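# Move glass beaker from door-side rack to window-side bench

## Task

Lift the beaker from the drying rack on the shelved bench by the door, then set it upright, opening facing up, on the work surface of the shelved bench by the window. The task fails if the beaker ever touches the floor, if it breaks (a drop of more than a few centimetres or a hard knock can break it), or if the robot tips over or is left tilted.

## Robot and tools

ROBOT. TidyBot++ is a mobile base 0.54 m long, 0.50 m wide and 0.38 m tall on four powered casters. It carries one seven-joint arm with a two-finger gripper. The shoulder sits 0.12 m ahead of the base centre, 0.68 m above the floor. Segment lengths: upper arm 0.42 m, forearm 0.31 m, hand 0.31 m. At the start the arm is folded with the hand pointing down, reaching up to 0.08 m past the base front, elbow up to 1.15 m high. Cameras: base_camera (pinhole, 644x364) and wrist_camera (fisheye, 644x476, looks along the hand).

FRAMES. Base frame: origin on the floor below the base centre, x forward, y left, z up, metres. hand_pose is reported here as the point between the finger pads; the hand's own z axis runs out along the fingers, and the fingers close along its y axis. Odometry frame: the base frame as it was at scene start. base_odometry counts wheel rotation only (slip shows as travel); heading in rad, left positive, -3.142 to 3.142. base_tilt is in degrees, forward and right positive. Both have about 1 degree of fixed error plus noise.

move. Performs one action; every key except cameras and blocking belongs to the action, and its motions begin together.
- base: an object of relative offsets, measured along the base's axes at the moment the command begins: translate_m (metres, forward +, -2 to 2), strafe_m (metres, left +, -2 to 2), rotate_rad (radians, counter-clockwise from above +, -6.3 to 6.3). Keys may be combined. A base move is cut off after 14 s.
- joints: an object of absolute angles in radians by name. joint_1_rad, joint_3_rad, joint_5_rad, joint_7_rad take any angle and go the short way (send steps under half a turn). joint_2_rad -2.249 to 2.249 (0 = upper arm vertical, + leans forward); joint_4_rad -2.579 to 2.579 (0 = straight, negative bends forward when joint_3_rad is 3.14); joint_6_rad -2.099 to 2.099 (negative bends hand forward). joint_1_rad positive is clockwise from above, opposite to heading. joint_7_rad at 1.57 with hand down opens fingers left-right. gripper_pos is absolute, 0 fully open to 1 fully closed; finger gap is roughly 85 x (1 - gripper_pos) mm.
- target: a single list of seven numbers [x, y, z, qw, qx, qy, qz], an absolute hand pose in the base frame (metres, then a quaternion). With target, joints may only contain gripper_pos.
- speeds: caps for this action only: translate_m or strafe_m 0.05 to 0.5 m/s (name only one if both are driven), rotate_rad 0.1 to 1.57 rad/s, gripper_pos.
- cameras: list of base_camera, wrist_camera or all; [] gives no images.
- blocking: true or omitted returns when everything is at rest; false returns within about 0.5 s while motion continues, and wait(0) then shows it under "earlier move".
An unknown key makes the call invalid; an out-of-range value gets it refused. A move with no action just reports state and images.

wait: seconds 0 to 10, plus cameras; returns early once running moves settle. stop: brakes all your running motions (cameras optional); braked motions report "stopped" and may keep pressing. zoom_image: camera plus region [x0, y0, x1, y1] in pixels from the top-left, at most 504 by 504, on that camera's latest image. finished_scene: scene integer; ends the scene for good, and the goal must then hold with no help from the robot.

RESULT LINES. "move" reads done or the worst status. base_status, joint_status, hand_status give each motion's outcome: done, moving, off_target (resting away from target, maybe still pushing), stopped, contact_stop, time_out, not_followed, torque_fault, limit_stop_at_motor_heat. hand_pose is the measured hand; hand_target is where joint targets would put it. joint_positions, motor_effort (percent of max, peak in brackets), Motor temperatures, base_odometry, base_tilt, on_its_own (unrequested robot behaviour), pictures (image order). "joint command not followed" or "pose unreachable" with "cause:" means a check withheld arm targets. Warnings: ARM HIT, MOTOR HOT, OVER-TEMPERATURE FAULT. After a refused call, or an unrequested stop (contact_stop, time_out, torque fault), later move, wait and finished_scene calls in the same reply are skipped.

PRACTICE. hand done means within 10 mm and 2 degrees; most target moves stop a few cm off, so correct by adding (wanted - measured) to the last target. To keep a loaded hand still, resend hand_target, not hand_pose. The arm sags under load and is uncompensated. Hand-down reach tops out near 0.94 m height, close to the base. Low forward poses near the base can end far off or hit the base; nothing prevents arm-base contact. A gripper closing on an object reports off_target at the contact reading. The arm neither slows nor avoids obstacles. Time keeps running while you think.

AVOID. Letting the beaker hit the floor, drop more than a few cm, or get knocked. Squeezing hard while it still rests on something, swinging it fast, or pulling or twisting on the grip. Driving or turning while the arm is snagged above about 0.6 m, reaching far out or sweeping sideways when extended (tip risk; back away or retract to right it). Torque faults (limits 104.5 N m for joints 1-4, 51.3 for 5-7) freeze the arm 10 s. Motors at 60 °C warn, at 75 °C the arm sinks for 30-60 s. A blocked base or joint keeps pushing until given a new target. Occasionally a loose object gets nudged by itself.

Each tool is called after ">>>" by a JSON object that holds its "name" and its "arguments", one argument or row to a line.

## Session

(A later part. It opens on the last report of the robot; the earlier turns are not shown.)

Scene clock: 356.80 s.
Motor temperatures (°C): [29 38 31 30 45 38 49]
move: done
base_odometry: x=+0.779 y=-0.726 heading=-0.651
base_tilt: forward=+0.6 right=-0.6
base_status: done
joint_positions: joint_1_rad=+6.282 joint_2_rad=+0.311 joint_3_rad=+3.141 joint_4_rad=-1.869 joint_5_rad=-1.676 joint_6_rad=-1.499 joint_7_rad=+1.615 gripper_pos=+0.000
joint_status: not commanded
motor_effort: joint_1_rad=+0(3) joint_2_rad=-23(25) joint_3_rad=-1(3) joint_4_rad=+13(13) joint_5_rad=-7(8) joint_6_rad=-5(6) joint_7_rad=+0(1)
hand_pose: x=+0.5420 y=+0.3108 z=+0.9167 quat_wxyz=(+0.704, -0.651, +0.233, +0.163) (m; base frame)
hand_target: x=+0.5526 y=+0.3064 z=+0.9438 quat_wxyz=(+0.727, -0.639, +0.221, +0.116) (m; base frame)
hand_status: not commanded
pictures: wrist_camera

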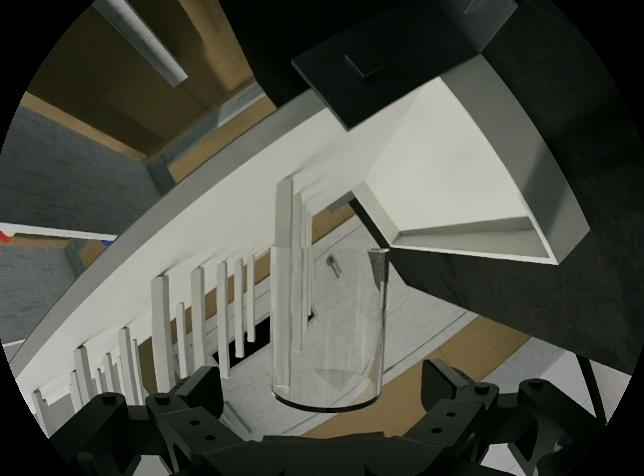

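>>> {"name": "move", "arguments": {
  "joints": {"joint_2_rad": 0.383, "joint_4_rad": -1.845},
  "cameras": ["wrist_camera"]
}}

>>> {"name": "move", "arguments": {
  "base": {"strafe_m": 0.04},
  "speeds": {"strafe_m": 0.1},
  "cameras": ["wrist_camera"]
}}

>>> {"name": "zoom_image", "arguments": {
  "camera": "wrist_camera",
  "region": [160, 180, 480, 460]
}}

Scene clock: 373.37 s.
Motor temperatures (°C): [29 39 31 30 45 38 49]
move: done
base_odometry: x=+0.779 y=-0.726 heading=-0.651
base_tilt: forward=+0.6 right=-0.6
base_status: not commanded
joint_positions: joint_1_rad=+6.282 joint_2_rad=+0.346 joint_3_rad=+3.141 joint_4_rad=-1.858 joint_5_rad=-1.676 joint_6_rad=-1.499 joint_7_rad=+1.615 gripper_pos=+0.000
joint_status: all done
motor_effort: joint_1_rad=+1(1) joint_2_rad=-24(26) joint_3_rad=-3(3) joint_4_rad=+13(14) joint_5_rad=-7(8) joint_6_rad=-5(6) joint_7_rad=+0(1)
hand_pose: x=+0.5519 y=+0.3108 z=+0.9047 quat_wxyz=(+0.701, -0.649, +0.242, +0.171) (m; base frame)
hand_target: x=+0.5814 y=+0.3064 z=+0.9017 quat_wxyz=(+0.717, -0.634, +0.253, +0.144) (m; base frame)
hand_status: not commanded
pictures: wrist_camera

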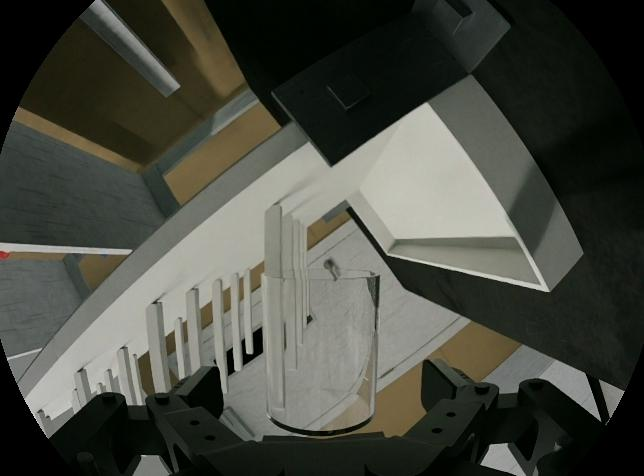

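Scene clock: 374.27 s.
Motor temperatures (°C): [29 39 31 30 45 38 49]
move: done
base_odometry: x=+0.803 y=-0.694 heading=-0.651
base_tilt: forward=+0.6 right=-0.6
base_status: done
joint_positions: joint_1_rad=+6.283 joint_2_rad=+0.346 joint_3_rad=+3.141 joint_4_rad=-1.858 joint_5_rad=-1.676 joint_6_rad=-1.499 joint_7_rad=+1.615 gripper_pos=+0.000
joint_status: not commanded
motor_effort: joint_1_rad=+1(4) joint_2_rad=-24(26) joint_3_rad=-3(4) joint_4_rad=+13(13) joint_5_rad=-7(8) joint_6_rad=-5(6) joint_7_rad=+0(1)
hand_pose: x=+0.5523 y=+0.3102 z=+0.9048 quat_wxyz=(+0.701, -0.648, +0.242, +0.170) (m; base frame)
hand_target: x=+0.5814 y=+0.3064 z=+0.9017 quat_wxyz=(+0.717, -0.634, +0.253, +0.144) (m; base frame)
hand_status: not commanded
pictures: wrist_camera

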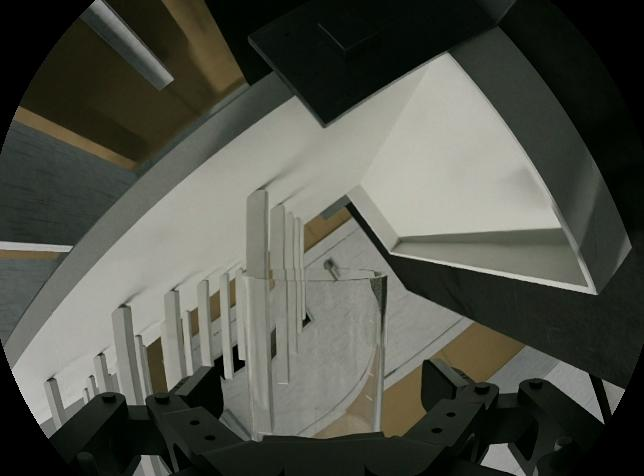

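Scaled by 1.575.

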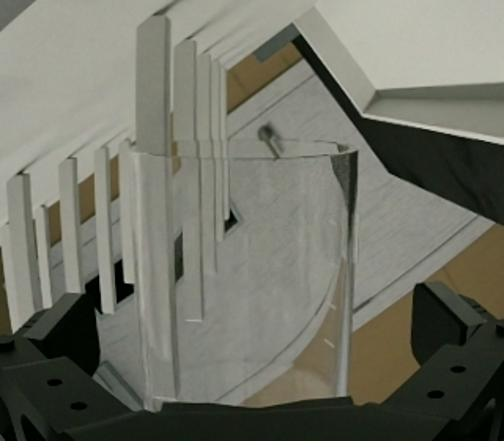

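>>> {"name": "move", "arguments": {
  "joints": {"joint_4_rad": -1.819},
  "cameras": []
}}

>>> {"name": "move", "arguments": {
  "base": {"strafe_m": 0.025},
  "speeds": {"strafe_m": 0.08},
  "cameras": ["wrist_camera"]
}}

>>> {"name": "zoom_image", "arguments": {
  "camera": "wrist_camera",
  "region": [160, 180, 480, 460]
}}

Scene clock: 388.17 s.
Motor temperatures (°C): [29 38 31 30 45 38 49]
move: done
base_odometry: x=+0.803 y=-0.694 heading=-0.651
base_tilt: forward=+0.6 right=-0.6
base_status: not commanded
joint_positions: joint_1_rad=+6.283 joint_2_rad=+0.346 joint_3_rad=+3.141 joint_4_rad=-1.828 joint_5_rad=-1.677 joint_6_rad=-1.499 joint_7_rad=+1.615 gripper_pos=+0.000
joint_status: all done
motor_effort: joint_1_rad=+0(1) joint_2_rad=-25(25) joint_3_rad=-2(3) joint_4_rad=+13(14) joint_5_rad=-8(8) joint_6_rad=-5(6) joint_7_rad=+0(1)
hand_pose: x=+0.5576 y=+0.3101 z=+0.9138 quat_wxyz=(+0.705, -0.650, +0.232, +0.161) (m; base frame)
hand_target: x=+0.5857 y=+0.3064 z=+0.9097 quat_wxyz=(+0.720, -0.635, +0.244, +0.136) (m; base frame)
hand_status: not commanded
pictures: none
No camera images: "cameras" was empty.

Scene clock: 388.97 s.
Motor temperatures (°C): [29 38 31 30 45 38 49]
move: done
base_odometry: x=+0.819 y=-0.674 heading=-0.651
base_tilt: forward=+0.6 right=-0.6
base_status: done
joint_positions: joint_1_rad=+6.282 joint_2_rad=+0.346 joint_3_rad=+3.141 joint_4_rad=-1.828 joint_5_rad=-1.677 joint_6_rad=-1.499 joint_7_rad=+1.615 gripper_pos=+0.000
joint_status: not commanded
motor_effort: joint_1_rad=+1(3) joint_2_rad=-25(26) joint_3_rad=-2(4) joint_4_rad=+13(13) joint_5_rad=-8(8) joint_6_rad=-5(6) joint_7_rad=+0(1)
hand_pose: x=+0.5573 y=+0.3106 z=+0.9139 quat_wxyz=(+0.705, -0.650, +0.232, +0.161) (m; base frame)
hand_target: x=+0.5857 y=+0.3064 z=+0.9097 quat_wxyz=(+0.720, -0.635, +0.244, +0.136) (m; base frame)
hand_status: not commanded
pictures: wrist_camera

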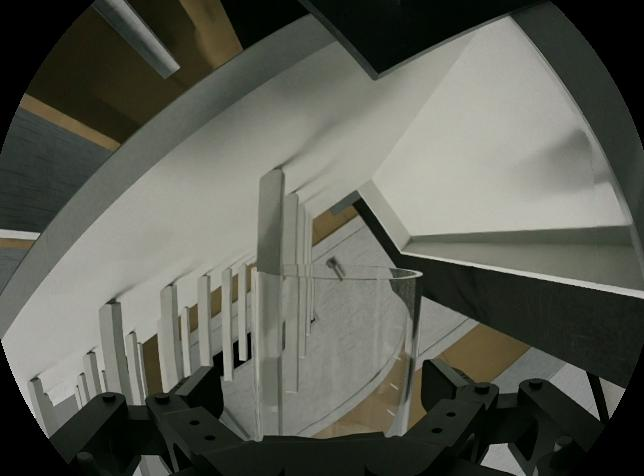

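Scaled by 1.575.

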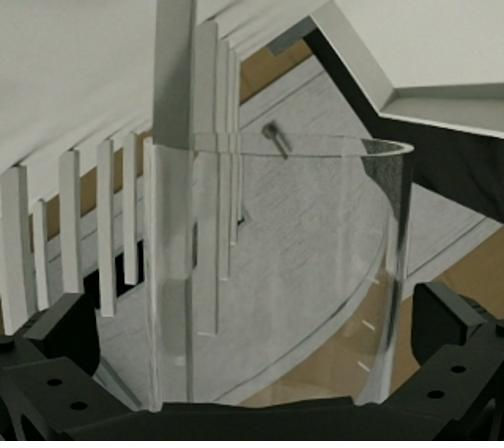

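>>> {"name": "move", "arguments": {
  "base": {"translate_m": -0.007, "strafe_m": 0.025},
  "speeds": {"strafe_m": 0.06},
  "cameras": ["wrist_camera"]
}}

>>> {"name": "zoom_image", "arguments": {
  "camera": "wrist_camera",
  "region": [160, 180, 480, 460]
}}

Scene clock: 398.87 s.
Motor temperatures (°C): [29 38 31 30 45 38 49]
move: done
base_odometry: x=+0.829 y=-0.650 heading=-0.651
base_tilt: forward=+0.6 right=-0.6
base_status: done
joint_positions: joint_1_rad=+6.282 joint_2_rad=+0.346 joint_3_rad=+3.141 joint_4_rad=-1.828 joint_5_rad=-1.677 joint_6_rad=-1.499 joint_7_rad=+1.615 gripper_pos=+0.000
joint_status: not commanded
motor_effort: joint_1_rad=+1(2) joint_2_rad=-24(27) joint_3_rad=-2(4) joint_4_rad=+13(13) joint_5_rad=-8(8) joint_6_rad=-5(6) joint_7_rad=+0(1)
hand_pose: x=+0.5575 y=+0.3103 z=+0.9139 quat_wxyz=(+0.705, -0.650, +0.232, +0.161) (m; base frame)
hand_target: x=+0.5857 y=+0.3064 z=+0.9097 quat_wxyz=(+0.720, -0.635, +0.244, +0.136) (m; base frame)
hand_status: not commanded
pictures: wrist_camera

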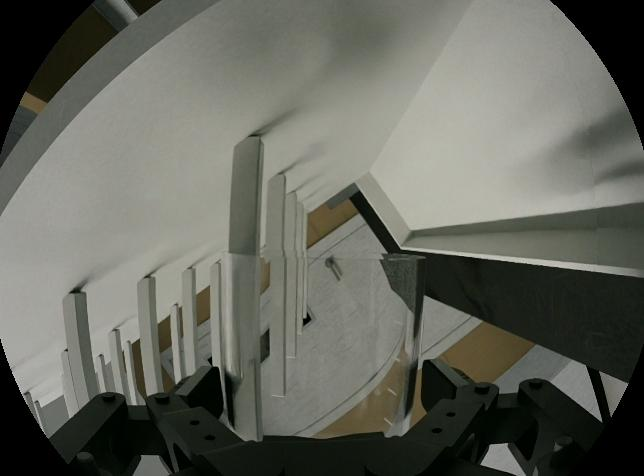

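Scaled by 1.575.

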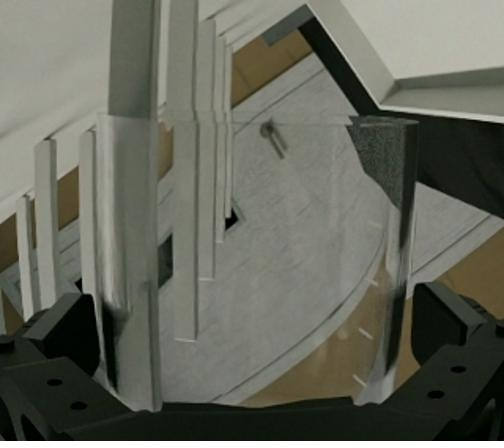

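>>> {"name": "move", "arguments": {
  "base": {"strafe_m": 0.022},
  "speeds": {"strafe_m": 0.06},
  "cameras": ["wrist_camera"]
}}

Scene clock: 416.87 s.
Motor temperatures (°C): [29 38 31 30 44 38 49]
move: done
base_odometry: x=+0.842 y=-0.632 heading=-0.651
base_tilt: forward=+0.6 right=-0.6
base_status: done
joint_positions: joint_1_rad=+6.284 joint_2_rad=+0.346 joint_3_rad=+3.141 joint_4_rad=-1.828 joint_5_rad=-1.681 joint_6_rad=-1.499 joint_7_rad=+1.615 gripper_pos=+0.000
joint_status: not commanded
motor_effort: joint_1_rad=+1(2) joint_2_rad=-24(28) joint_3_rad=-2(4) joint_4_rad=+13(13) joint_5_rad=-7(8) joint_6_rad=-5(6) joint_7_rad=-1(1)
hand_pose: x=+0.5586 y=+0.3096 z=+0.9149 quat_wxyz=(+0.707, -0.649, +0.233, +0.160) (m; base frame)
hand_target: x=+0.5857 y=+0.3064 z=+0.9097 quat_wxyz=(+0.720, -0.635, +0.244, +0.136) (m; base frame)
hand_status: not commanded
pictures: wrist_camera

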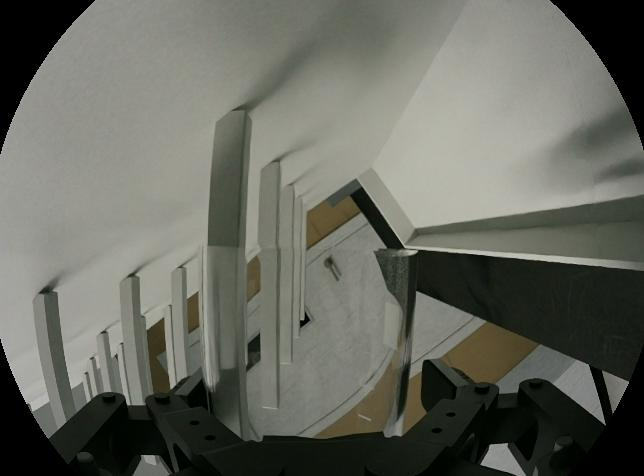

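>>> {"name": "zoom_image", "arguments": {
  "camera": "wrist_camera",
  "region": [160, 220, 480, 476]
}}

Scaled by 1.575.

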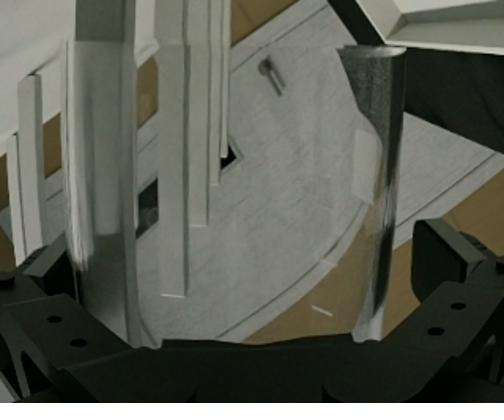

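>>> {"name": "zoom_image", "arguments": {
  "camera": "wrist_camera",
  "region": [170, 220, 330, 450]
}}

>>> {"name": "zoom_image", "arguments": {
  "camera": "wrist_camera",
  "region": [320, 220, 480, 450]
}}

Scaled by 2.191.

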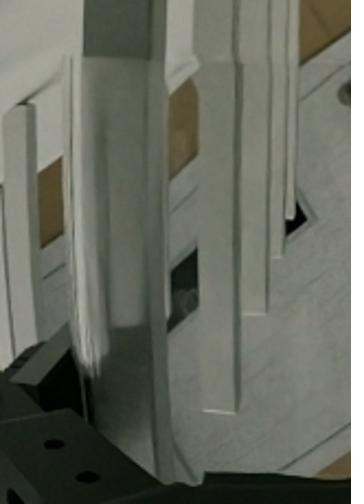

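Scaled by 2.191.

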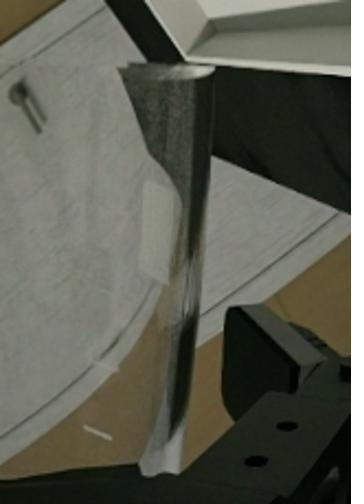

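>>> {"name": "move", "arguments": {
  "base": {"translate_m": 0.009},
  "speeds": {"translate_m": 0.05},
  "cameras": ["wrist_camera"]
}}

>>> {"name": "zoom_image", "arguments": {
  "camera": "wrist_camera",
  "region": [170, 220, 480, 450]
}}

Scene clock: 453.17 s.
Motor temperatures (°C): [29 38 31 30 44 38 49]
move: done
base_odometry: x=+0.849 y=-0.637 heading=-0.651
base_tilt: forward=+0.6 right=-0.6
base_status: done
joint_positions: joint_1_rad=+6.284 joint_2_rad=+0.348 joint_3_rad=+3.141 joint_4_rad=-1.827 joint_5_rad=-1.681 joint_6_rad=-1.499 joint_7_rad=+1.615 gripper_pos=+0.000
joint_status: not commanded
motor_effort: joint_1_rad=+0(2) joint_2_rad=-25(27) joint_3_rad=-2(4) joint_4_rad=+13(14) joint_5_rad=-7(8) joint_6_rad=-5(6) joint_7_rad=+0(1)
hand_pose: x=+0.5593 y=+0.3095 z=+0.9142 quat_wxyz=(+0.706, -0.649, +0.233, +0.160) (m; base frame)
hand_target: x=+0.5857 y=+0.3064 z=+0.9097 quat_wxyz=(+0.720, -0.635, +0.244, +0.136) (m; base frame)
hand_status: not commanded
pictures: wrist_camera

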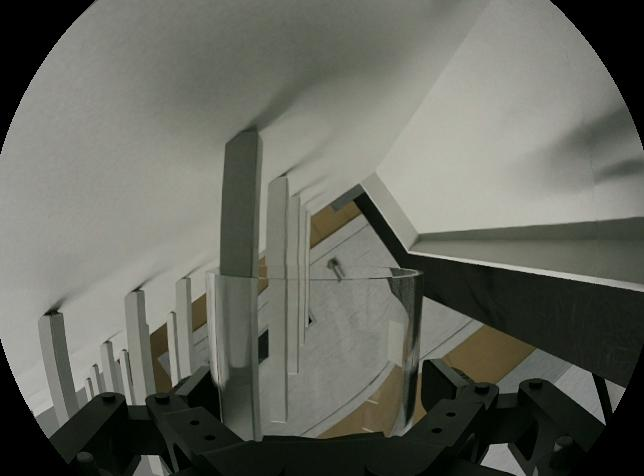

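Scaled by 1.626.

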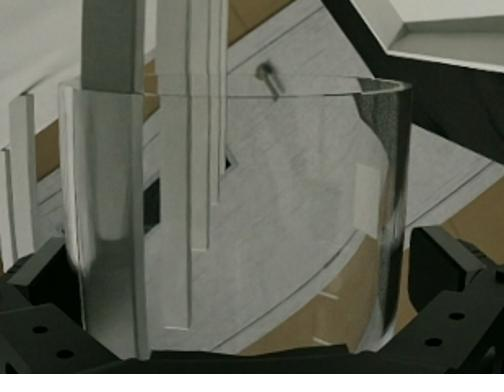

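>>> {"name": "move", "arguments": {
  "base": {"translate_m": 0.006},
  "speeds": {"translate_m": 0.05},
  "cameras": []
}}

>>> {"name": "move", "arguments": {
  "base": {"strafe_m": 0.01},
  "speeds": {"strafe_m": 0.05},
  "cameras": ["wrist_camera"]
}}

>>> {"name": "zoom_image", "arguments": {
  "camera": "wrist_camera",
  "region": [170, 220, 480, 450]
}}

Scene clock: 459.67 s.
Motor temperatures (°C): [29 38 31 30 44 38 49]
move: done
base_odometry: x=+0.854 y=-0.641 heading=-0.650
base_tilt: forward=+0.6 right=-0.6
base_status: done
joint_positions: joint_1_rad=+6.284 joint_2_rad=+0.349 joint_3_rad=+3.141 joint_4_rad=-1.827 joint_5_rad=-1.681 joint_6_rad=-1.499 joint_7_rad=+1.615 gripper_pos=+0.000
joint_status: not commanded
motor_effort: joint_1_rad=+1(2) joint_2_rad=-24(27) joint_3_rad=-3(4) joint_4_rad=+13(14) joint_5_rad=-7(8) joint_6_rad=-6(6) joint_7_rad=+0(1)
hand_pose: x=+0.5596 y=+0.3095 z=+0.9139 quat_wxyz=(+0.706, -0.649, +0.234, +0.160) (m; base frame)
hand_target: x=+0.5857 y=+0.3064 z=+0.9097 quat_wxyz=(+0.720, -0.635, +0.244, +0.136) (m; base frame)
hand_status: not commanded
pictures: none
No camera images: "cameras" was empty.

Scene clock: 460.30 s.
Motor temperatures (°C): [29 38 31 30 44 38 49]
move: done
base_odometry: x=+0.860 y=-0.633 heading=-0.651
base_tilt: forward=+0.6 right=-0.6
base_status: done
joint_positions: joint_1_rad=+6.289 joint_2_rad=+0.349 joint_3_rad=+3.143 joint_4_rad=-1.827 joint_5_rad=-1.686 joint_6_rad=-1.499 joint_7_rad=+1.615 gripper_pos=+0.000
joint_status: not commanded
motor_effort: joint_1_rad=+0(4) joint_2_rad=-25(26) joint_3_rad=-3(5) joint_4_rad=+13(13) joint_5_rad=-6(8) joint_6_rad=-5(6) joint_7_rad=+0(1)
hand_pose: x=+0.5629 y=+0.3062 z=+0.9150 quat_wxyz=(+0.708, -0.646, +0.237, +0.157) (m; base frame)
hand_target: x=+0.5857 y=+0.3064 z=+0.9097 quat_wxyz=(+0.720, -0.635, +0.244, +0.136) (m; base frame)
hand_status: not commanded
pictures: wrist_camera

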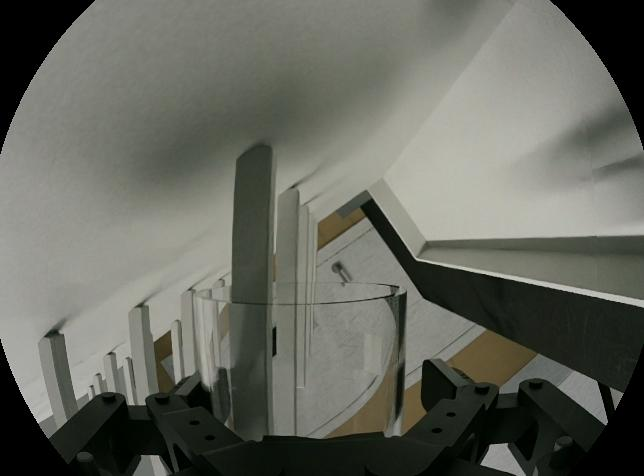

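Scaled by 1.626.

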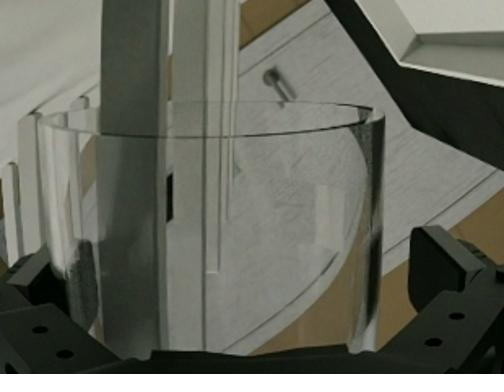

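>>> {"name": "move", "arguments": {
  "base": {"strafe_m": -0.02},
  "speeds": {"strafe_m": 0.05},
  "cameras": ["wrist_camera"]
}}

>>> {"name": "zoom_image", "arguments": {
  "camera": "wrist_camera",
  "region": [170, 220, 480, 450]
}}

Scene clock: 477.90 s.
Motor temperatures (°C): [29 38 31 30 44 38 49]
move: done
base_odometry: x=+0.848 y=-0.649 heading=-0.650
base_tilt: forward=+0.6 right=-0.6
base_status: done
joint_positions: joint_1_rad=+6.288 joint_2_rad=+0.350 joint_3_rad=+3.143 joint_4_rad=-1.827 joint_5_rad=-1.686 joint_6_rad=-1.499 joint_7_rad=+1.615 gripper_pos=+0.000
joint_status: not commanded
motor_effort: joint_1_rad=-1(4) joint_2_rad=-25(28) joint_3_rad=-1(5) joint_4_rad=+13(14) joint_5_rad=-7(8) joint_6_rad=-5(6) joint_7_rad=+0(1)
hand_pose: x=+0.5625 y=+0.3068 z=+0.9149 quat_wxyz=(+0.708, -0.646, +0.236, +0.158) (m; base frame)
hand_target: x=+0.5857 y=+0.3064 z=+0.9097 quat_wxyz=(+0.720, -0.635, +0.244, +0.136) (m; base frame)
hand_status: not commanded
pictures: wrist_camera

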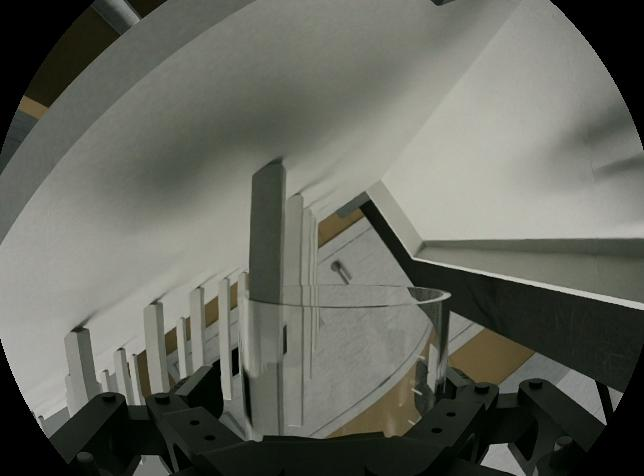

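Scaled by 1.626.

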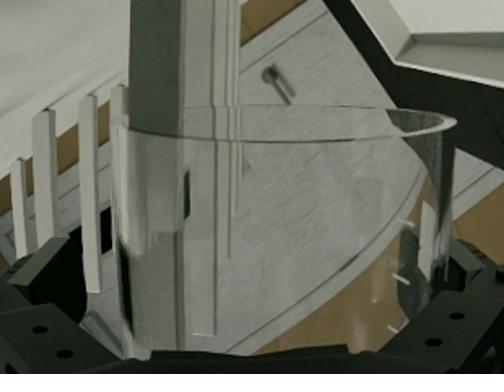

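>>> {"name": "move", "arguments": {
  "base": {"strafe_m": -0.03, "translate_m": -0.0065},
  "speeds": {"strafe_m": 0.08},
  "cameras": []
}}

>>> {"name": "move", "arguments": {
  "joints": {"joint_2_rad": 0.403},
  "cameras": ["wrist_camera"]
}}

>>> {"name": "zoom_image", "arguments": {
  "camera": "wrist_camera",
  "region": [170, 220, 480, 450]
}}

Scene clock: 501.53 s.
Motor temperatures (°C): [29 38 31 30 44 38 49]
move: done
base_odometry: x=+0.825 y=-0.669 heading=-0.650
base_tilt: forward=+0.6 right=-0.6
base_status: done
joint_positions: joint_1_rad=+6.286 joint_2_rad=+0.350 joint_3_rad=+3.143 joint_4_rad=-1.827 joint_5_rad=-1.686 joint_6_rad=-1.499 joint_7_rad=+1.615 gripper_pos=+0.000
joint_status: not commanded
motor_effort: joint_1_rad=+1(4) joint_2_rad=-25(26) joint_3_rad=-2(3) joint_4_rad=+13(14) joint_5_rad=-8(8) joint_6_rad=-5(6) joint_7_rad=+0(1)
hand_pose: x=+0.5617 y=+0.3079 z=+0.9150 quat_wxyz=(+0.708, -0.647, +0.235, +0.158) (m; base frame)
hand_target: x=+0.5857 y=+0.3064 z=+0.9097 quat_wxyz=(+0.720, -0.635, +0.244, +0.136) (m; base frame)
hand_status: not commanded
pictures: none
No camera images: "cameras" was empty.

Scene clock: 502.13 s.
Motor temperatures (°C): [29 38 31 30 44 38 49]
move: done
base_odometry: x=+0.825 y=-0.669 heading=-0.650
base_tilt: forward=+0.6 right=-0.6
base_status: not commanded
joint_positions: joint_1_rad=+6.286 joint_2_rad=+0.359 joint_3_rad=+3.143 joint_4_rad=-1.827 joint_5_rad=-1.686 joint_6_rad=-1.499 joint_7_rad=+1.615 gripper_pos=+0.000
joint_status: all done
motor_effort: joint_1_rad=+1(1) joint_2_rad=-24(25) joint_3_rad=-2(3) joint_4_rad=+13(13) joint_5_rad=-8(8) joint_6_rad=-5(6) joint_7_rad=-1(1)
hand_pose: x=+0.5639 y=+0.3079 z=+0.9108 quat_wxyz=(+0.707, -0.646, +0.239, +0.162) (m; base frame)
hand_target: x=+0.5902 y=+0.3064 z=+0.9004 quat_wxyz=(+0.717, -0.634, +0.251, +0.142) (m; base frame)
hand_status: not commanded
pictures: wrist_camera

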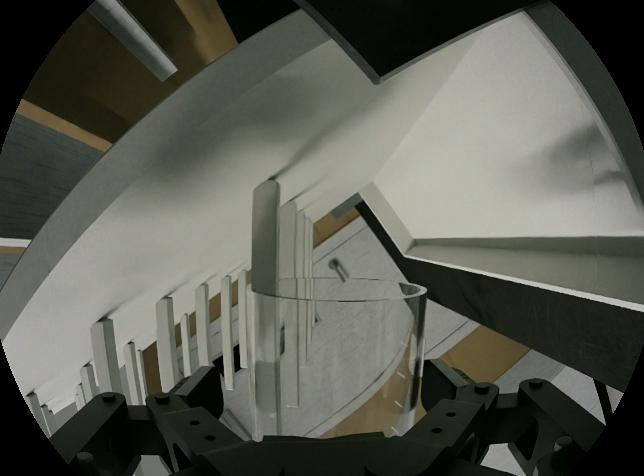

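Scaled by 1.626.

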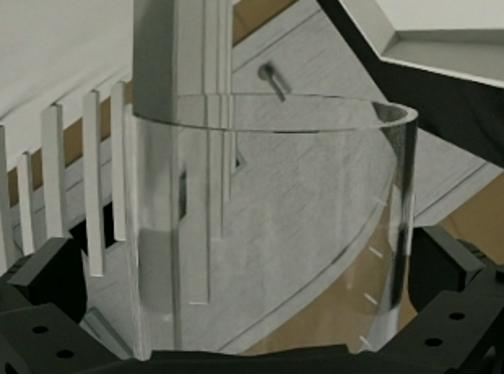

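>>> {"name": "move", "arguments": {
  "base": {"translate_m": -0.007},
  "speeds": {"translate_m": 0.06},
  "joints": {"joint_2_rad": 0.419},
  "cameras": ["wrist_camera"]
}}

>>> {"name": "zoom_image", "arguments": {
  "camera": "wrist_camera",
  "region": [170, 220, 480, 450]
}}

Scene clock: 506.67 s.
Motor temperatures (°C): [29 38 31 30 44 38 49]
move: done
base_odometry: x=+0.820 y=-0.665 heading=-0.650
base_tilt: forward=+0.6 right=-0.6
base_status: done
joint_positions: joint_1_rad=+6.286 joint_2_rad=+0.371 joint_3_rad=+3.143 joint_4_rad=-1.826 joint_5_rad=-1.686 joint_6_rad=-1.499 joint_7_rad=+1.615 gripper_pos=+0.000
joint_status: all done
motor_effort: joint_1_rad=+1(2) joint_2_rad=-25(27) joint_3_rad=-2(3) joint_4_rad=+13(14) joint_5_rad=-8(8) joint_6_rad=-5(6) joint_7_rad=-1(1)
hand_pose: x=+0.5666 y=+0.3079 z=+0.9057 quat_wxyz=(+0.706, -0.645, +0.243, +0.165) (m; base frame)
hand_target: x=+0.5936 y=+0.3064 z=+0.8928 quat_wxyz=(+0.715, -0.633, +0.257, +0.147) (m; base frame)
hand_status: not commanded
pictures: wrist_camera

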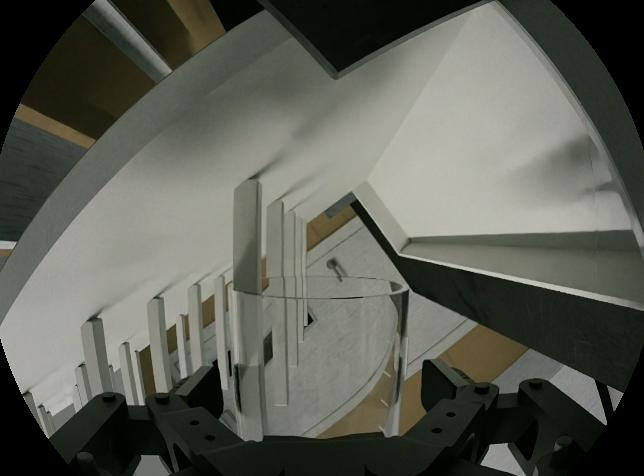

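Scaled by 1.626.

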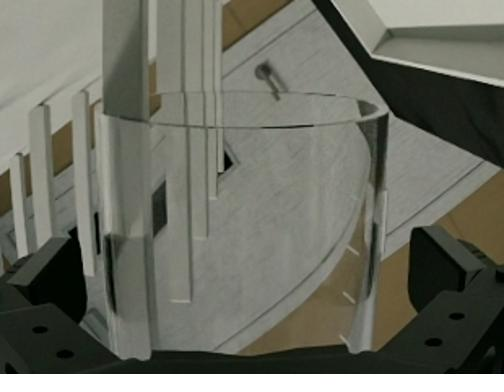

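>>> {"name": "move", "arguments": {
  "base": {"translate_m": 0.0065, "strafe_m": 0.018},
  "speeds": {"strafe_m": 0.06},
  "cameras": ["wrist_camera"]
}}

>>> {"name": "zoom_image", "arguments": {
  "camera": "wrist_camera",
  "region": [170, 220, 480, 450]
}}

Scene clock: 512.37 s.
Motor temperatures (°C): [29 38 31 30 44 38 49]
move: done
base_odometry: x=+0.836 y=-0.655 heading=-0.649
base_tilt: forward=+0.6 right=-0.6
base_status: done
joint_positions: joint_1_rad=+6.285 joint_2_rad=+0.372 joint_3_rad=+3.143 joint_4_rad=-1.826 joint_5_rad=-1.686 joint_6_rad=-1.499 joint_7_rad=+1.615 gripper_pos=+0.000
joint_status: not commanded
motor_effort: joint_1_rad=+2(3) joint_2_rad=-26(26) joint_3_rad=-2(4) joint_4_rad=+13(13) joint_5_rad=-8(8) joint_6_rad=-5(6) joint_7_rad=+0(1)
hand_pose: x=+0.5667 y=+0.3082 z=+0.9052 quat_wxyz=(+0.705, -0.645, +0.243, +0.166) (m; base frame)
hand_target: x=+0.5936 y=+0.3064 z=+0.8928 quat_wxyz=(+0.715, -0.633, +0.257, +0.147) (m; base frame)
hand_status: not commanded
pictures: wrist_camera

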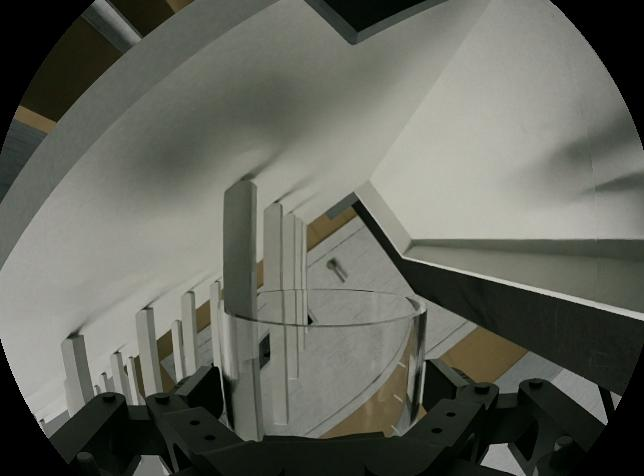

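Scaled by 1.626.

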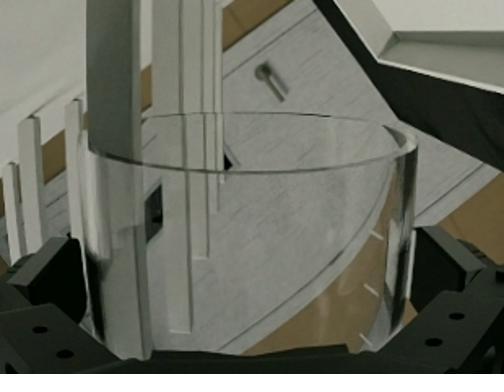

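>>> {"name": "move", "arguments": {
  "base": {"translate_m": 0.002, "strafe_m": 0.012},
  "speeds": {"strafe_m": 0.05},
  "cameras": ["wrist_camera"]
}}

>>> {"name": "zoom_image", "arguments": {
  "camera": "wrist_camera",
  "region": [170, 220, 480, 450]
}}

Scene clock: 516.03 s.
Motor temperatures (°C): [29 38 31 30 44 38 49]
move: done
base_odometry: x=+0.845 y=-0.647 heading=-0.649
base_tilt: forward=+0.6 right=-0.6
base_status: done
joint_positions: joint_1_rad=+6.283 joint_2_rad=+0.372 joint_3_rad=+3.143 joint_4_rad=-1.826 joint_5_rad=-1.686 joint_6_rad=-1.499 joint_7_rad=+1.615 gripper_pos=+0.000
joint_status: not commanded
motor_effort: joint_1_rad=+1(2) joint_2_rad=-25(26) joint_3_rad=-2(3) joint_4_rad=+13(13) joint_5_rad=-6(8) joint_6_rad=-6(6) joint_7_rad=-1(1)
hand_pose: x=+0.5663 y=+0.3090 z=+0.9050 quat_wxyz=(+0.705, -0.645, +0.242, +0.166) (m; base frame)
hand_target: x=+0.5936 y=+0.3064 z=+0.8928 quat_wxyz=(+0.715, -0.633, +0.257, +0.147) (m; base frame)
hand_status: not commanded
pictures: wrist_camera

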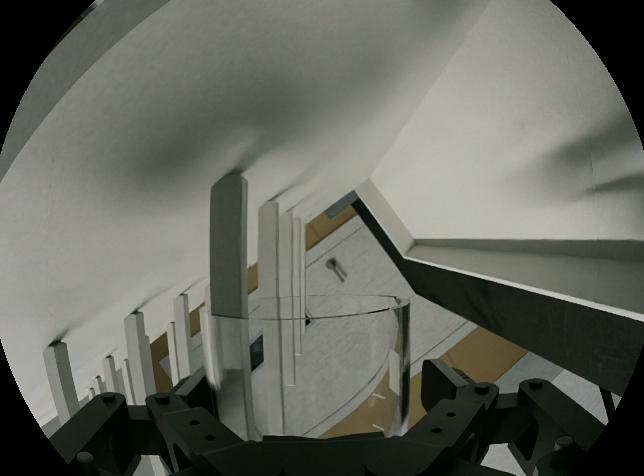

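Scaled by 1.626.

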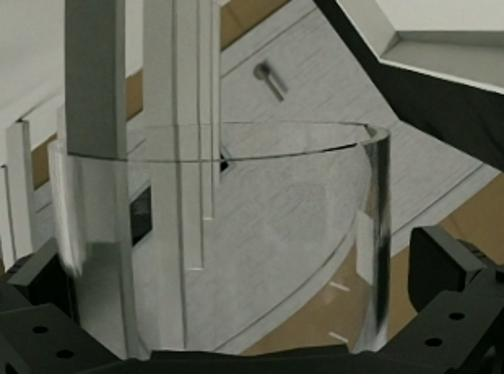

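>>> {"name": "zoom_image", "arguments": {
  "camera": "wrist_camera",
  "region": [180, 330, 260, 450]
}}

>>> {"name": "zoom_image", "arguments": {
  "camera": "wrist_camera",
  "region": [370, 330, 450, 450]
}}

Scaled by 4.200.

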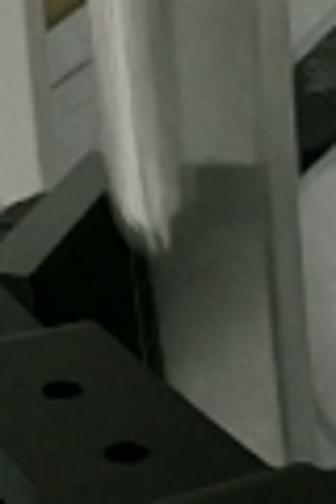

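Scaled by 4.200.

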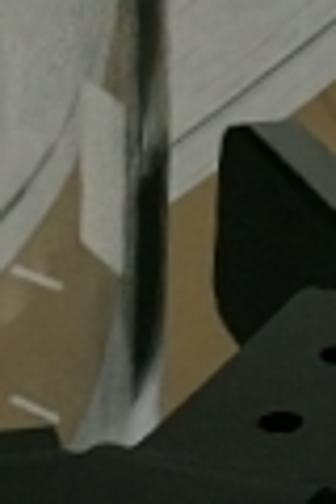

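>>> {"name": "move", "arguments": {
  "base": {"translate_m": 0.004},
  "speeds": {"translate_m": 0.05},
  "cameras": ["wrist_camera"]
}}

>>> {"name": "zoom_image", "arguments": {
  "camera": "wrist_camera",
  "region": [170, 220, 480, 450]
}}

Scene clock: 554.33 s.
Motor temperatures (°C): [29 38 31 30 44 37 49]
move: done
base_odometry: x=+0.848 y=-0.649 heading=-0.649
base_tilt: forward=+0.6 right=-0.6
base_status: done
joint_positions: joint_1_rad=+6.283 joint_2_rad=+0.375 joint_3_rad=+3.143 joint_4_rad=-1.826 joint_5_rad=-1.686 joint_6_rad=-1.499 joint_7_rad=+1.615 gripper_pos=+0.000
joint_status: not commanded
motor_effort: joint_1_rad=+0(2) joint_2_rad=-25(27) joint_3_rad=-3(4) joint_4_rad=+13(13) joint_5_rad=-7(8) joint_6_rad=-5(6) joint_7_rad=+0(1)
hand_pose: x=+0.5669 y=+0.3090 z=+0.9039 quat_wxyz=(+0.705, -0.645, +0.243, +0.167) (m; base frame)
hand_target: x=+0.5936 y=+0.3064 z=+0.8928 quat_wxyz=(+0.715, -0.633, +0.257, +0.147) (m; base frame)
hand_status: not commanded
pictures: wrist_camera

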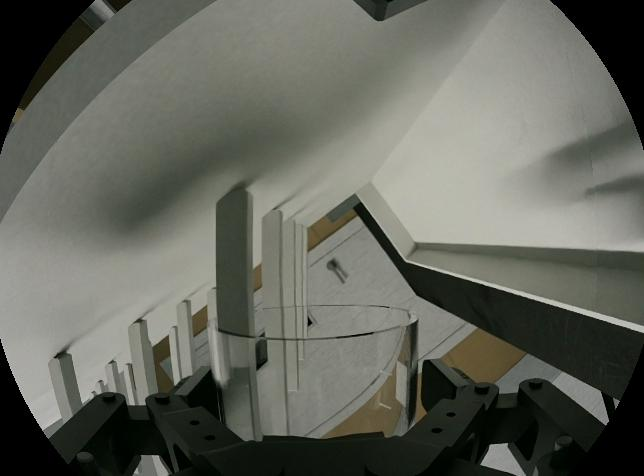

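Scaled by 1.626.

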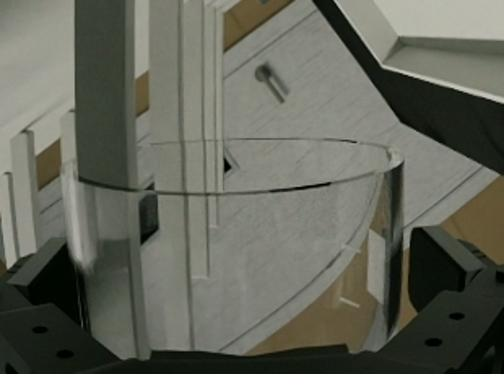

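>>> {"name": "move", "arguments": {
  "base": {"translate_m": 0.005},
  "speeds": {"translate_m": 0.05},
  "cameras": ["wrist_camera"]
}}

>>> {"name": "zoom_image", "arguments": {
  "camera": "wrist_camera",
  "region": [170, 220, 480, 450]
}}

Scene clock: 565.63 s.
Motor temperatures (°C): [29 37 31 30 44 37 49]
move: done
base_odometry: x=+0.852 y=-0.652 heading=-0.650
base_tilt: forward=+0.6 right=-0.6
base_status: done
joint_positions: joint_1_rad=+6.283 joint_2_rad=+0.379 joint_3_rad=+3.143 joint_4_rad=-1.826 joint_5_rad=-1.686 joint_6_rad=-1.499 joint_7_rad=+1.615 gripper_pos=+0.000
joint_status: not commanded
motor_effort: joint_1_rad=+1(2) joint_2_rad=-25(31) joint_3_rad=-2(4) joint_4_rad=+13(14) joint_5_rad=-7(8) joint_6_rad=-5(7) joint_7_rad=+0(0)
hand_pose: x=+0.5678 y=+0.3090 z=+0.9023 quat_wxyz=(+0.705, -0.645, +0.245, +0.168) (m; base frame)
hand_target: x=+0.5936 y=+0.3064 z=+0.8928 quat_wxyz=(+0.715, -0.633, +0.257, +0.147) (m; base frame)
hand_status: not commanded
pictures: wrist_camera

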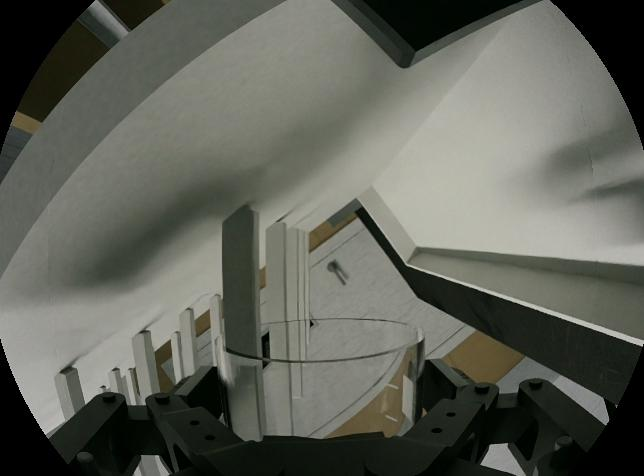

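Scaled by 1.626.

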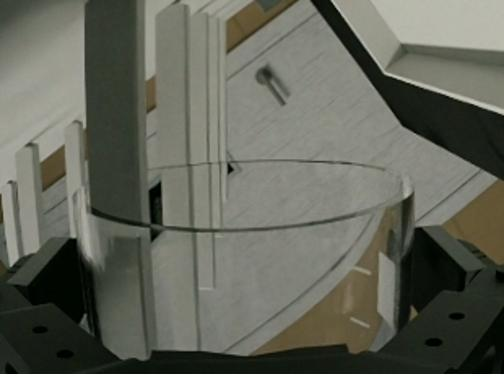

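>>> {"name": "zoom_image", "arguments": {
  "camera": "wrist_camera",
  "region": [190, 320, 270, 440]
}}

>>> {"name": "zoom_image", "arguments": {
  "camera": "wrist_camera",
  "region": [370, 320, 450, 440]
}}

Scaled by 4.200.

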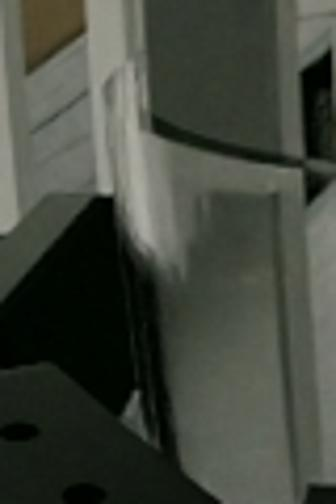

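Scaled by 4.200.

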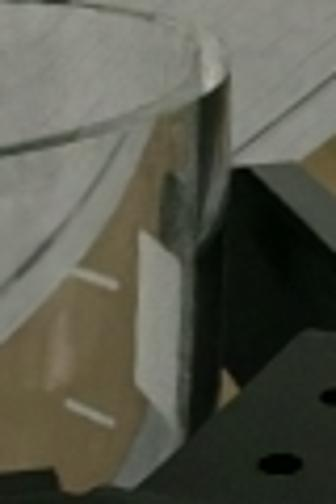

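>>> {"name": "move", "arguments": {
  "joints": {"gripper_pos": 0.07},
  "cameras": ["wrist_camera"]
}}

>>> {"name": "zoom_image", "arguments": {
  "camera": "wrist_camera",
  "region": [170, 220, 480, 450]
}}

Scene clock: 575.00 s.
Motor temperatures (°C): [29 37 30 30 44 37 49]
move: done
base_odometry: x=+0.852 y=-0.652 heading=-0.650
base_tilt: forward=+0.6 right=-0.6
base_status: not commanded
joint_positions: joint_1_rad=+6.283 joint_2_rad=+0.379 joint_3_rad=+3.143 joint_4_rad=-1.826 joint_5_rad=-1.686 joint_6_rad=-1.499 joint_7_rad=+1.615 gripper_pos=+0.070
joint_status: all done
motor_effort: joint_1_rad=+1(1) joint_2_rad=-25(26) joint_3_rad=-2(3) joint_4_rad=+12(13) joint_5_rad=-7(8) joint_6_rad=-5(6) joint_7_rad=+0(0)
hand_pose: x=+0.5678 y=+0.3090 z=+0.9023 quat_wxyz=(+0.705, -0.645, +0.245, +0.168) (m; base frame)
hand_target: x=+0.5936 y=+0.3064 z=+0.8928 quat_wxyz=(+0.715, -0.633, +0.257, +0.147) (m; base frame)
hand_status: not commanded
pictures: wrist_camera

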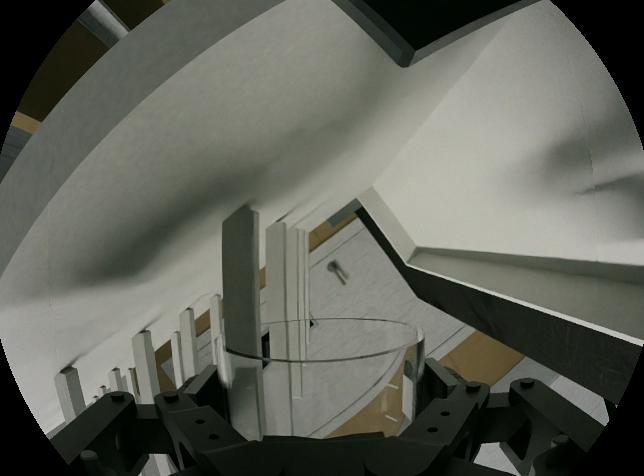

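Scaled by 1.626.

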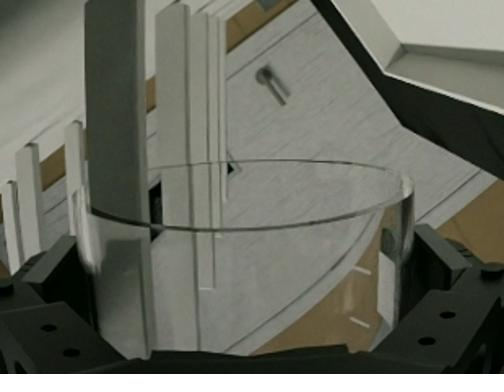

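>>> {"name": "move", "arguments": {
  "joints": {"gripper_pos": 0.12},
  "cameras": ["wrist_camera"]
}}

>>> {"name": "zoom_image", "arguments": {
  "camera": "wrist_camera",
  "region": [170, 220, 480, 450]
}}

Scene clock: 577.50 s.
Motor temperatures (°C): [29 37 30 30 44 37 49]
move: done
base_odometry: x=+0.852 y=-0.652 heading=-0.650
base_tilt: forward=+0.6 right=-0.6
base_status: not commanded
joint_positions: joint_1_rad=+6.283 joint_2_rad=+0.379 joint_3_rad=+3.143 joint_4_rad=-1.826 joint_5_rad=-1.686 joint_6_rad=-1.499 joint_7_rad=+1.615 gripper_pos=+0.120
joint_status: all done
motor_effort: joint_1_rad=+0(1) joint_2_rad=-26(26) joint_3_rad=-2(3) joint_4_rad=+13(13) joint_5_rad=-8(8) joint_6_rad=-6(6) joint_7_rad=+0(1)
hand_pose: x=+0.5678 y=+0.3090 z=+0.9023 quat_wxyz=(+0.705, -0.645, +0.245, +0.168) (m; base frame)
hand_target: x=+0.5936 y=+0.3064 z=+0.8928 quat_wxyz=(+0.715, -0.633, +0.257, +0.147) (m; base frame)
hand_status: not commanded
pictures: wrist_camera

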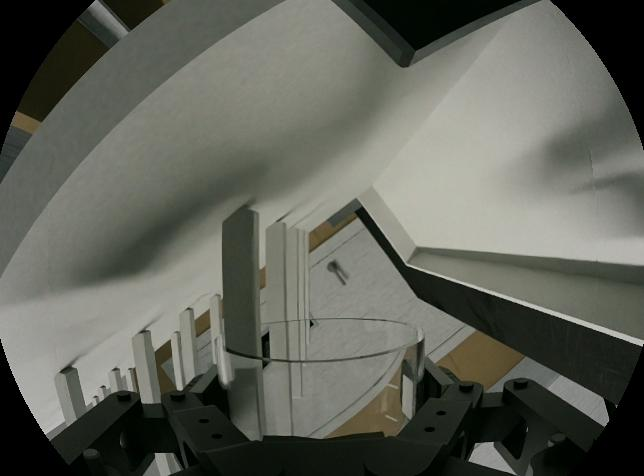

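Scaled by 1.626.

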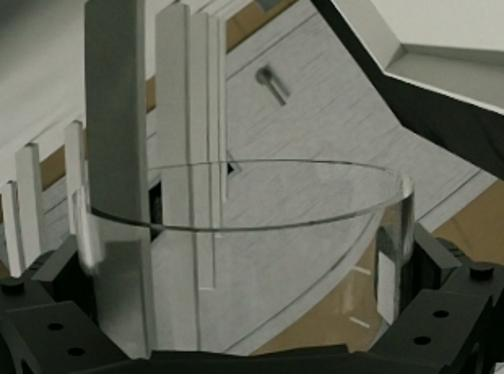

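>>> {"name": "move", "arguments": {
  "joints": {"gripper_pos": 0.17},
  "cameras": ["wrist_camera"]
}}

>>> {"name": "zoom_image", "arguments": {
  "camera": "wrist_camera",
  "region": [170, 220, 480, 450]
}}

Scene clock: 579.47 s.
Motor temperatures (°C): [29 37 30 30 44 37 49]
move: done
base_odometry: x=+0.852 y=-0.652 heading=-0.650
base_tilt: forward=+0.6 right=-0.6
base_status: not commanded
joint_positions: joint_1_rad=+6.283 joint_2_rad=+0.379 joint_3_rad=+3.143 joint_4_rad=-1.826 joint_5_rad=-1.686 joint_6_rad=-1.499 joint_7_rad=+1.615 gripper_pos=+0.170
joint_status: all done
motor_effort: joint_1_rad=+0(1) joint_2_rad=-25(26) joint_3_rad=-2(3) joint_4_rad=+13(13) joint_5_rad=-7(8) joint_6_rad=-5(6) joint_7_rad=+0(0)
hand_pose: x=+0.5678 y=+0.3090 z=+0.9023 quat_wxyz=(+0.705, -0.645, +0.245, +0.168) (m; base frame)
hand_target: x=+0.5936 y=+0.3064 z=+0.8928 quat_wxyz=(+0.715, -0.633, +0.257, +0.147) (m; base frame)
hand_status: not commanded
pictures: wrist_camera

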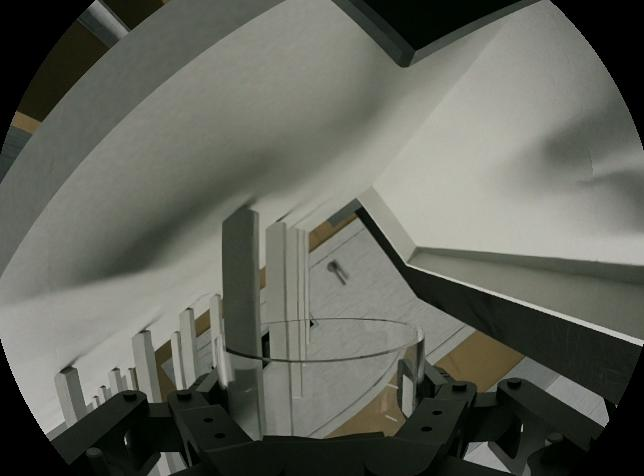

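Scaled by 1.626.

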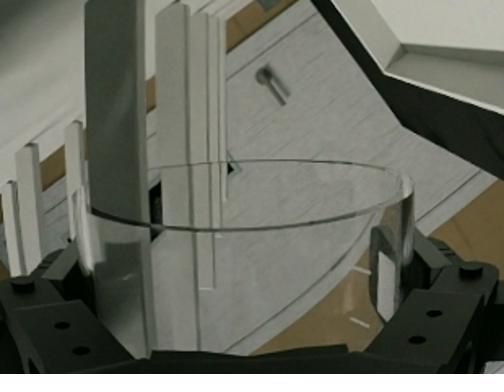

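>>> {"name": "move", "arguments": {
  "joints": {"gripper_pos": 0.21},
  "cameras": ["wrist_camera"]
}}

>>> {"name": "zoom_image", "arguments": {
  "camera": "wrist_camera",
  "region": [170, 220, 480, 450]
}}

Scene clock: 585.00 s.
Motor temperatures (°C): [29 37 30 30 44 37 49]
move: done
base_odometry: x=+0.852 y=-0.652 heading=-0.650
base_tilt: forward=+0.6 right=-0.6
base_status: not commanded
joint_positions: joint_1_rad=+6.283 joint_2_rad=+0.379 joint_3_rad=+3.143 joint_4_rad=-1.826 joint_5_rad=-1.686 joint_6_rad=-1.499 joint_7_rad=+1.615 gripper_pos=+0.201
joint_status: all done
motor_effort: joint_1_rad=-1(1) joint_2_rad=-25(26) joint_3_rad=-3(3) joint_4_rad=+12(13) joint_5_rad=-7(8) joint_6_rad=-5(6) joint_7_rad=+0(1)
hand_pose: x=+0.5678 y=+0.3090 z=+0.9023 quat_wxyz=(+0.705, -0.645, +0.245, +0.168) (m; base frame)
hand_target: x=+0.5936 y=+0.3064 z=+0.8928 quat_wxyz=(+0.715, -0.633, +0.257, +0.147) (m; base frame)
hand_status: not commanded
pictures: wrist_camera

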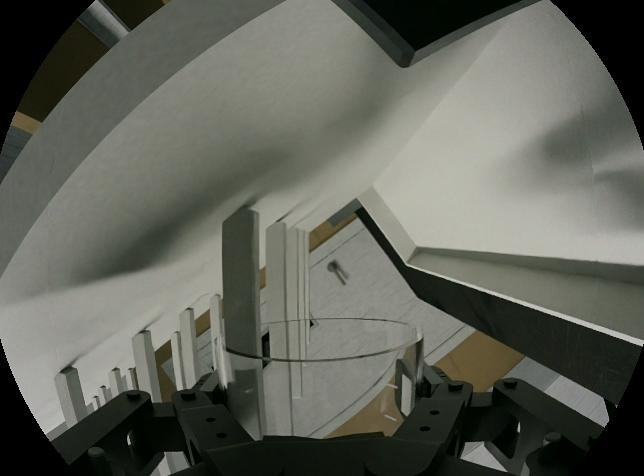

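Scaled by 1.626.

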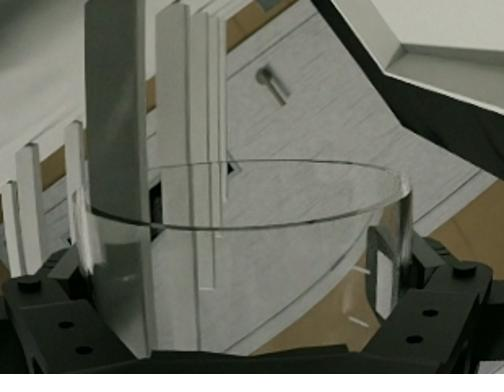

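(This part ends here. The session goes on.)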